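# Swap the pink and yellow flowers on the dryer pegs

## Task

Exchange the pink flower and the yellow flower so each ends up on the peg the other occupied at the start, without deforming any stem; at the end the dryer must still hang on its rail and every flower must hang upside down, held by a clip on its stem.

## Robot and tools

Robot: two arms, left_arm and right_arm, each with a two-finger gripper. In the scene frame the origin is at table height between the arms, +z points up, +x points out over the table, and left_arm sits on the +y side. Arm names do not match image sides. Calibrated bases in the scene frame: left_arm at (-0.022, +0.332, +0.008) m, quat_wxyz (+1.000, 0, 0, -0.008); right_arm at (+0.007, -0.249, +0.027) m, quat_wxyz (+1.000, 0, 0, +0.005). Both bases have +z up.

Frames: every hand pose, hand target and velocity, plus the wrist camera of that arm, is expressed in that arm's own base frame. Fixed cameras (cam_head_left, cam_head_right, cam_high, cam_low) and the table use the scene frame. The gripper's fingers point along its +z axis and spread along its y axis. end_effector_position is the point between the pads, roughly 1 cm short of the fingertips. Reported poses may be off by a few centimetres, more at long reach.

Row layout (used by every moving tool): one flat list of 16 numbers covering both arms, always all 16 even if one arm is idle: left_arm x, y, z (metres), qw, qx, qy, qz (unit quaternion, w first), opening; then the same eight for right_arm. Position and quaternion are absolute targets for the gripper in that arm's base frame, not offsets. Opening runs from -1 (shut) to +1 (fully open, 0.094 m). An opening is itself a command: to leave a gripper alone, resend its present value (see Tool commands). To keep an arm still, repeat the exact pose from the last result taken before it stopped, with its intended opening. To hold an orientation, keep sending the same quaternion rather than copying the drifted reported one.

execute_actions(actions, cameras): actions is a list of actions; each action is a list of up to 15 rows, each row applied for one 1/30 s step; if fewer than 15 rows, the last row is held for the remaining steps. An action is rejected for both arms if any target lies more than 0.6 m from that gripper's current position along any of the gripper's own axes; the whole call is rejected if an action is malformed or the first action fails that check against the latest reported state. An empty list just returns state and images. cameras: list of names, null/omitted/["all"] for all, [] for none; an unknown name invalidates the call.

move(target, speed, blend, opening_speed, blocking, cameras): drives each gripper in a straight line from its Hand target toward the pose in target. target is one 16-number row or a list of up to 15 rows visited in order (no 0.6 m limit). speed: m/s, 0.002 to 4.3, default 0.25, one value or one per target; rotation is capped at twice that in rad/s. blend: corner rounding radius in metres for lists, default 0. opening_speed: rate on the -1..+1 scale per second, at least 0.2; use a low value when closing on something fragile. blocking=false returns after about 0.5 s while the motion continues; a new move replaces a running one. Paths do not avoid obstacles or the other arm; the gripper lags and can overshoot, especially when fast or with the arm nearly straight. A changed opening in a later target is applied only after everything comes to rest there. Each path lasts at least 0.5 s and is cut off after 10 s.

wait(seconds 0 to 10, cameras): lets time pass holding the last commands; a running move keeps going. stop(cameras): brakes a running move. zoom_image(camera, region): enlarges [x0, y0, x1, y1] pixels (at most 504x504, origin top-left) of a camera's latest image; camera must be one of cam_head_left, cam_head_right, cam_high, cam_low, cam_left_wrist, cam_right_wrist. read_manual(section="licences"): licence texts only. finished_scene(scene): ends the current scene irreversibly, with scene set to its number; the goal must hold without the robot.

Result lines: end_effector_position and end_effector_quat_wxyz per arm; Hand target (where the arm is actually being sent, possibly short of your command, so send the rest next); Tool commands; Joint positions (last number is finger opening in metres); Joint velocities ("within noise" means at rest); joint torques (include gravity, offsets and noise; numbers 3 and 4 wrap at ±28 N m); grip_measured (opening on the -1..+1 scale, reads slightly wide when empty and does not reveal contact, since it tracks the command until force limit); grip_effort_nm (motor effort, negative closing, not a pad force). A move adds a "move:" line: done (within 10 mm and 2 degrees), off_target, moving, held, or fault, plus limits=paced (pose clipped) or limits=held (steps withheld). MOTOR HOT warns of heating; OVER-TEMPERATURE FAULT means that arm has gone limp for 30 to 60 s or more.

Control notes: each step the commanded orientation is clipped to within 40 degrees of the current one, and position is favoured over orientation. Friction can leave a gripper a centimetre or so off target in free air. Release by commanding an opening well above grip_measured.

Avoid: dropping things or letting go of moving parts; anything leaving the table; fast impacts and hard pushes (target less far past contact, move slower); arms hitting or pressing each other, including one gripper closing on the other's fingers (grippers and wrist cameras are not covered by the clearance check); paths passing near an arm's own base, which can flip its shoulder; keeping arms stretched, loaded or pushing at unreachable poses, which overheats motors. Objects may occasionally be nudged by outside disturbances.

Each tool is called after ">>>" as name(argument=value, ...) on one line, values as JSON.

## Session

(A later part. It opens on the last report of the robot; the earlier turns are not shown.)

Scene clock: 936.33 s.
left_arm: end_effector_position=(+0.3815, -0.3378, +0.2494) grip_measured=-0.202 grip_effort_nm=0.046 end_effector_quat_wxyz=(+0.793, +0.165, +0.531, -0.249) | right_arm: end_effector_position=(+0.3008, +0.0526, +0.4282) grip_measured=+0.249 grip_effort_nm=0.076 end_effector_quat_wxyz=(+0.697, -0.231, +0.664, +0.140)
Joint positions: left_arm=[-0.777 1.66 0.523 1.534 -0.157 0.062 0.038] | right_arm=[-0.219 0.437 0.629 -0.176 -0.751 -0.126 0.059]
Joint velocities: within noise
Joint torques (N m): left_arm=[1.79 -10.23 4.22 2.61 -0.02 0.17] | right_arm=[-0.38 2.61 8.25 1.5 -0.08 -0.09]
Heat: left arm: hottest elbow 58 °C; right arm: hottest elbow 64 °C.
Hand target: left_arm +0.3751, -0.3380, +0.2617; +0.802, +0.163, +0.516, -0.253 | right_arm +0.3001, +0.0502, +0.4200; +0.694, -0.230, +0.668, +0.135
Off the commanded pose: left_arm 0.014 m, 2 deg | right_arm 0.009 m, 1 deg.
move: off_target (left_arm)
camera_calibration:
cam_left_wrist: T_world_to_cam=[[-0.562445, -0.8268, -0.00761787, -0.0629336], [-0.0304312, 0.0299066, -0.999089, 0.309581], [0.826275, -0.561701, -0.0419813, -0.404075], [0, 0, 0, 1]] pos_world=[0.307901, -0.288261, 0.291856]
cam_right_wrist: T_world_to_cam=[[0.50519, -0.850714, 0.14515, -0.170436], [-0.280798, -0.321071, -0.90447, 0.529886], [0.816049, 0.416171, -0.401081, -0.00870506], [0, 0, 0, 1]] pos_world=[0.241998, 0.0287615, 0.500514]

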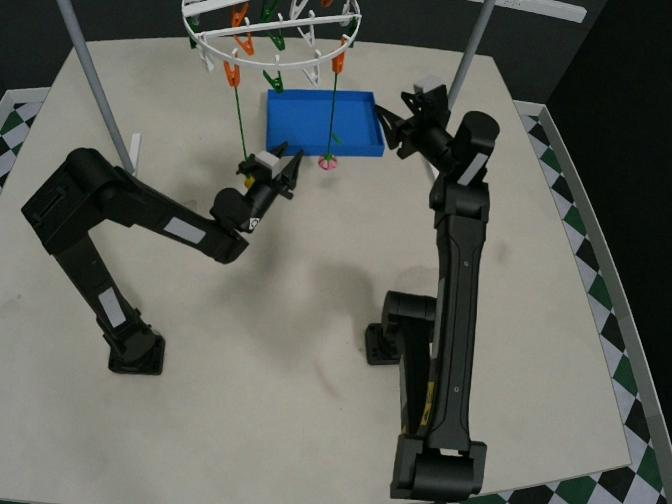

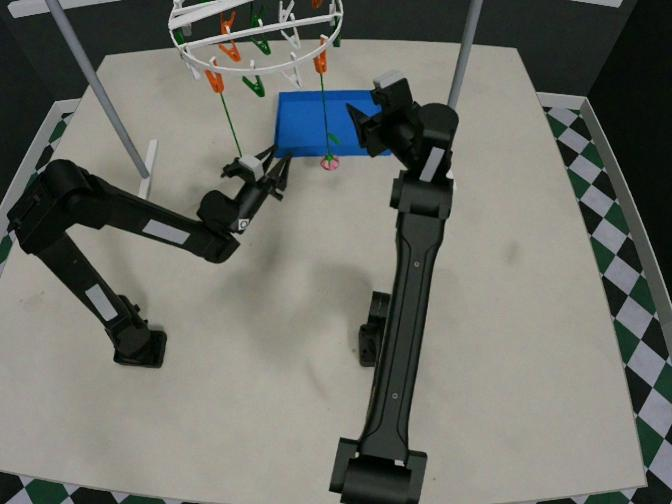

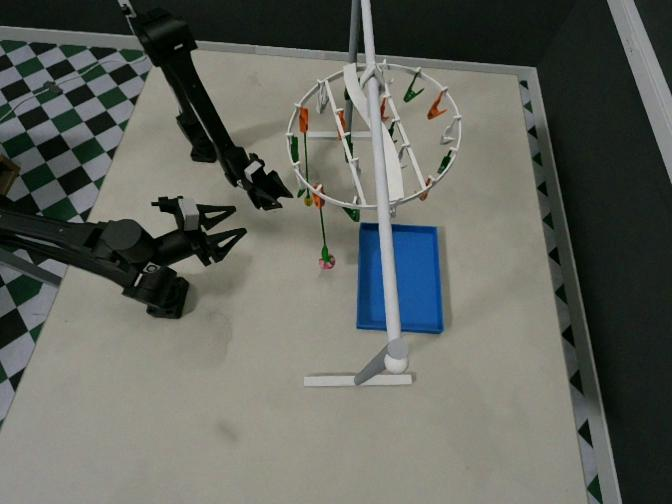

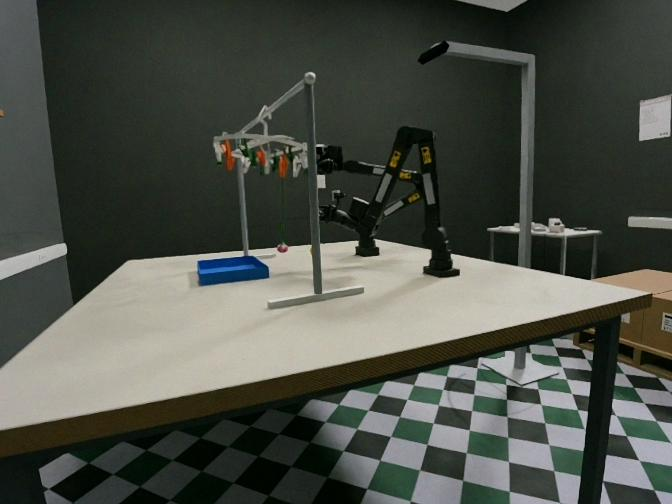

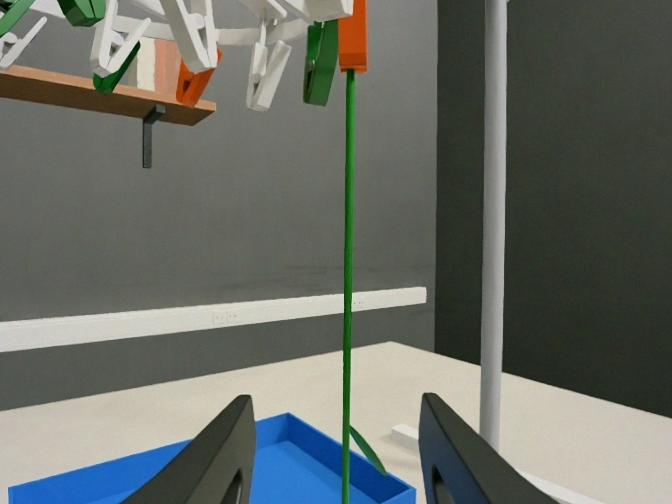

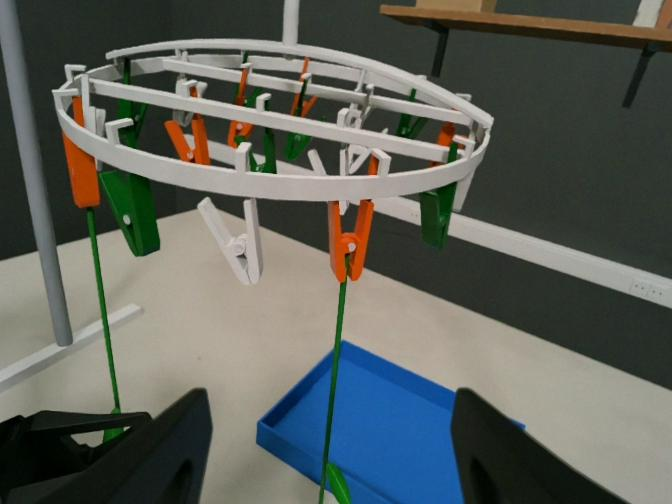

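>>> move(target=[0.30,-0.25,0.22,0.8021,0.1627,0.5160,-0.2529,-0.2,0.28,0.04,0.40,0.6941,-0.2302,0.6685,0.1349,0.25], speed=0.12)

>>> zoom_image(camera="cam_head_left", region=[170, 0, 400, 210])

>>> zoom_image(camera="cam_left_wrist", region=[0, 0, 504, 504])

Scene clock: 940.60 s.
left_arm: end_effector_position=(+0.3001, -0.2551, +0.2116) grip_measured=-0.202 grip_effort_nm=0.046 end_effector_quat_wxyz=(+0.757, +0.192, +0.578, -0.237) | right_arm: end_effector_position=(+0.2811, +0.0422, +0.4077) grip_measured=+0.249 grip_effort_nm=0.071 end_effector_quat_wxyz=(+0.697, -0.231, +0.665, +0.139)
Joint positions: left_arm=[-0.761 1.463 0.18 1.547 -0.132 0.053 0.038] | right_arm=[-0.322 0.363 0.565 -0.187 -0.854 -0.126 0.059]
Joint velocities: within noise
Joint torques (N m): left_arm=[3.37 -6.07 3.23 2.76 0.17 -0.07] | right_arm=[-0.15 3.43 8.21 1.54 -0.09 -0.09]
Heat: left arm: hottest elbow 57 °C; right arm: hottest elbow 63 °C.
Hand target: left_arm +0.3000, -0.2501, +0.2206; +0.765, +0.182, +0.568, -0.242 | right_arm +0.2802, +0.0401, +0.4001; +0.694, -0.230, +0.668, +0.135
Off the commanded pose: left_arm 0.010 m, 10 deg | right_arm 0.008 m, 1 deg.
joint sent to its limit (left arm) — joint 4 (wrist pitch), upper limit. The joint targets are off in orientation, not in position.
move: off_target (left_arm)
camera_calibration:
cam_left_wrist: T_world_to_cam=[[-0.573793, -0.818493, -0.028826, -0.0306494], [-0.124531, 0.12198, -0.984689, 0.315577], [0.809477, -0.561418, -0.171919, -0.259341], [0, 0, 0, 1]] pos_world=[0.231643, -0.209179, 0.265276]
cam_right_wrist: T_world_to_cam=[[0.505146, -0.850763, 0.145017, -0.166312], [-0.282668, -0.32186, -0.903607, 0.502667], [0.81543, 0.415462, -0.40307, 0.0044173], [0, 0, 0, 1]] pos_world=[0.222498, 0.0184612, 0.480112]

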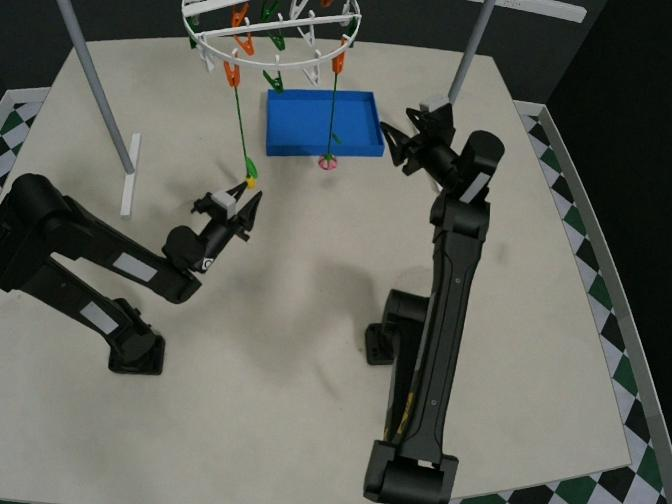

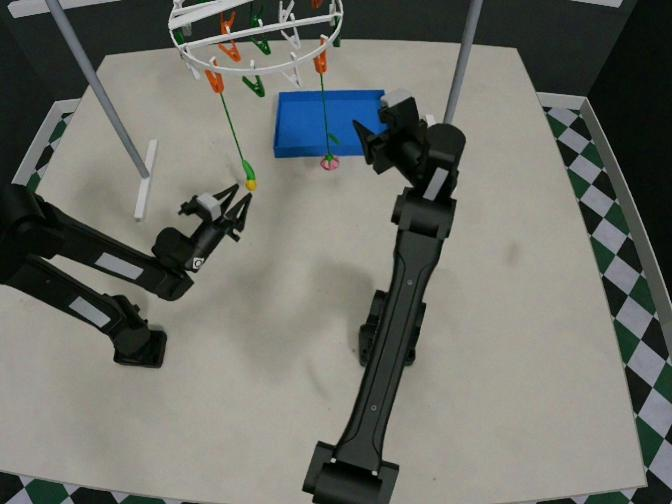

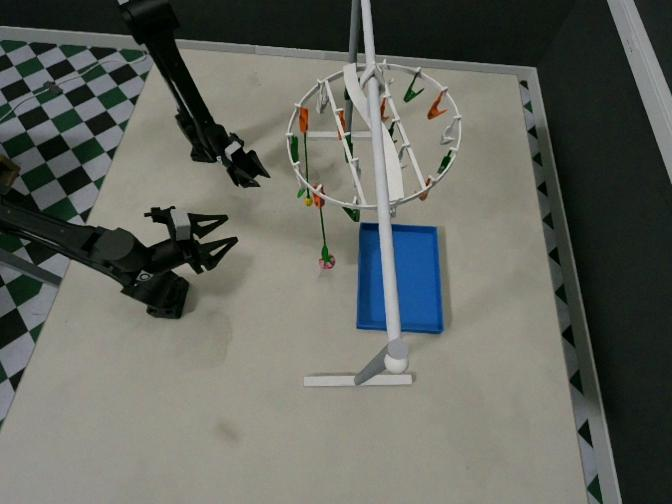

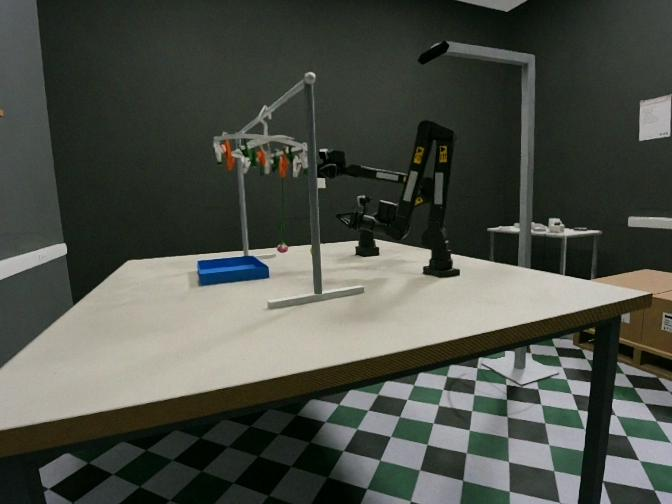

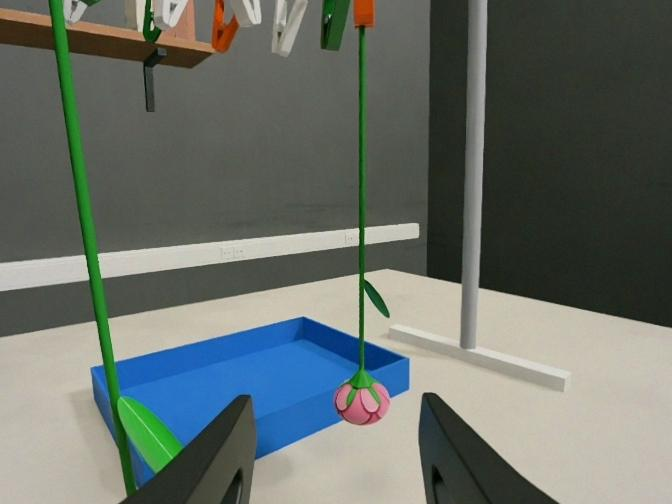

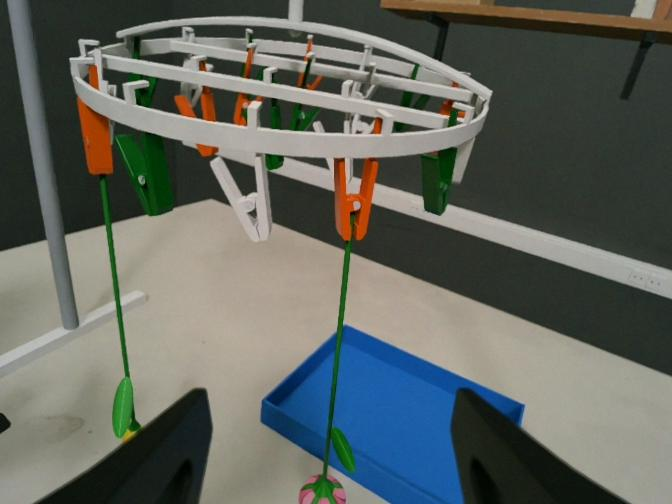

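Scaled by 2.191 from the camera's 672x504 image, which has a finer 960x720 frame.

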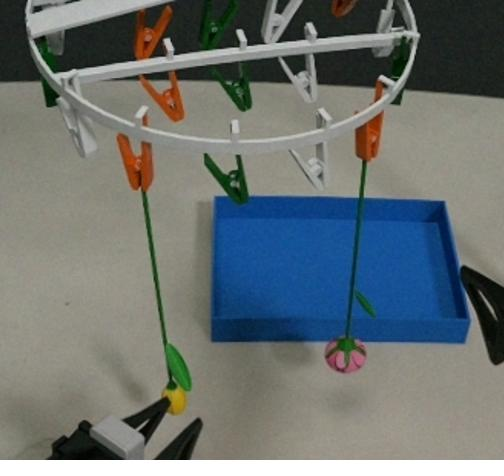

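Scaled by 1.000.

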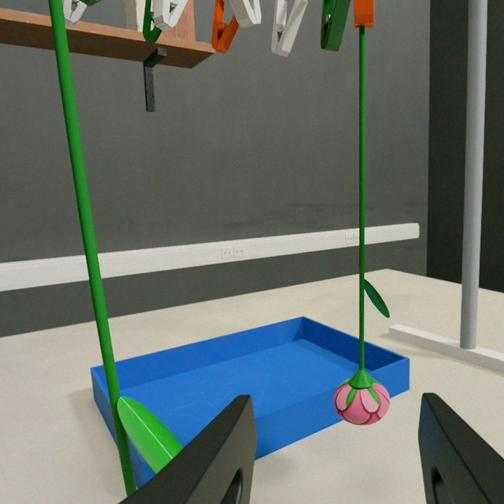

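>>> finished_scene(scene=1)

The scene is finished: the task was done.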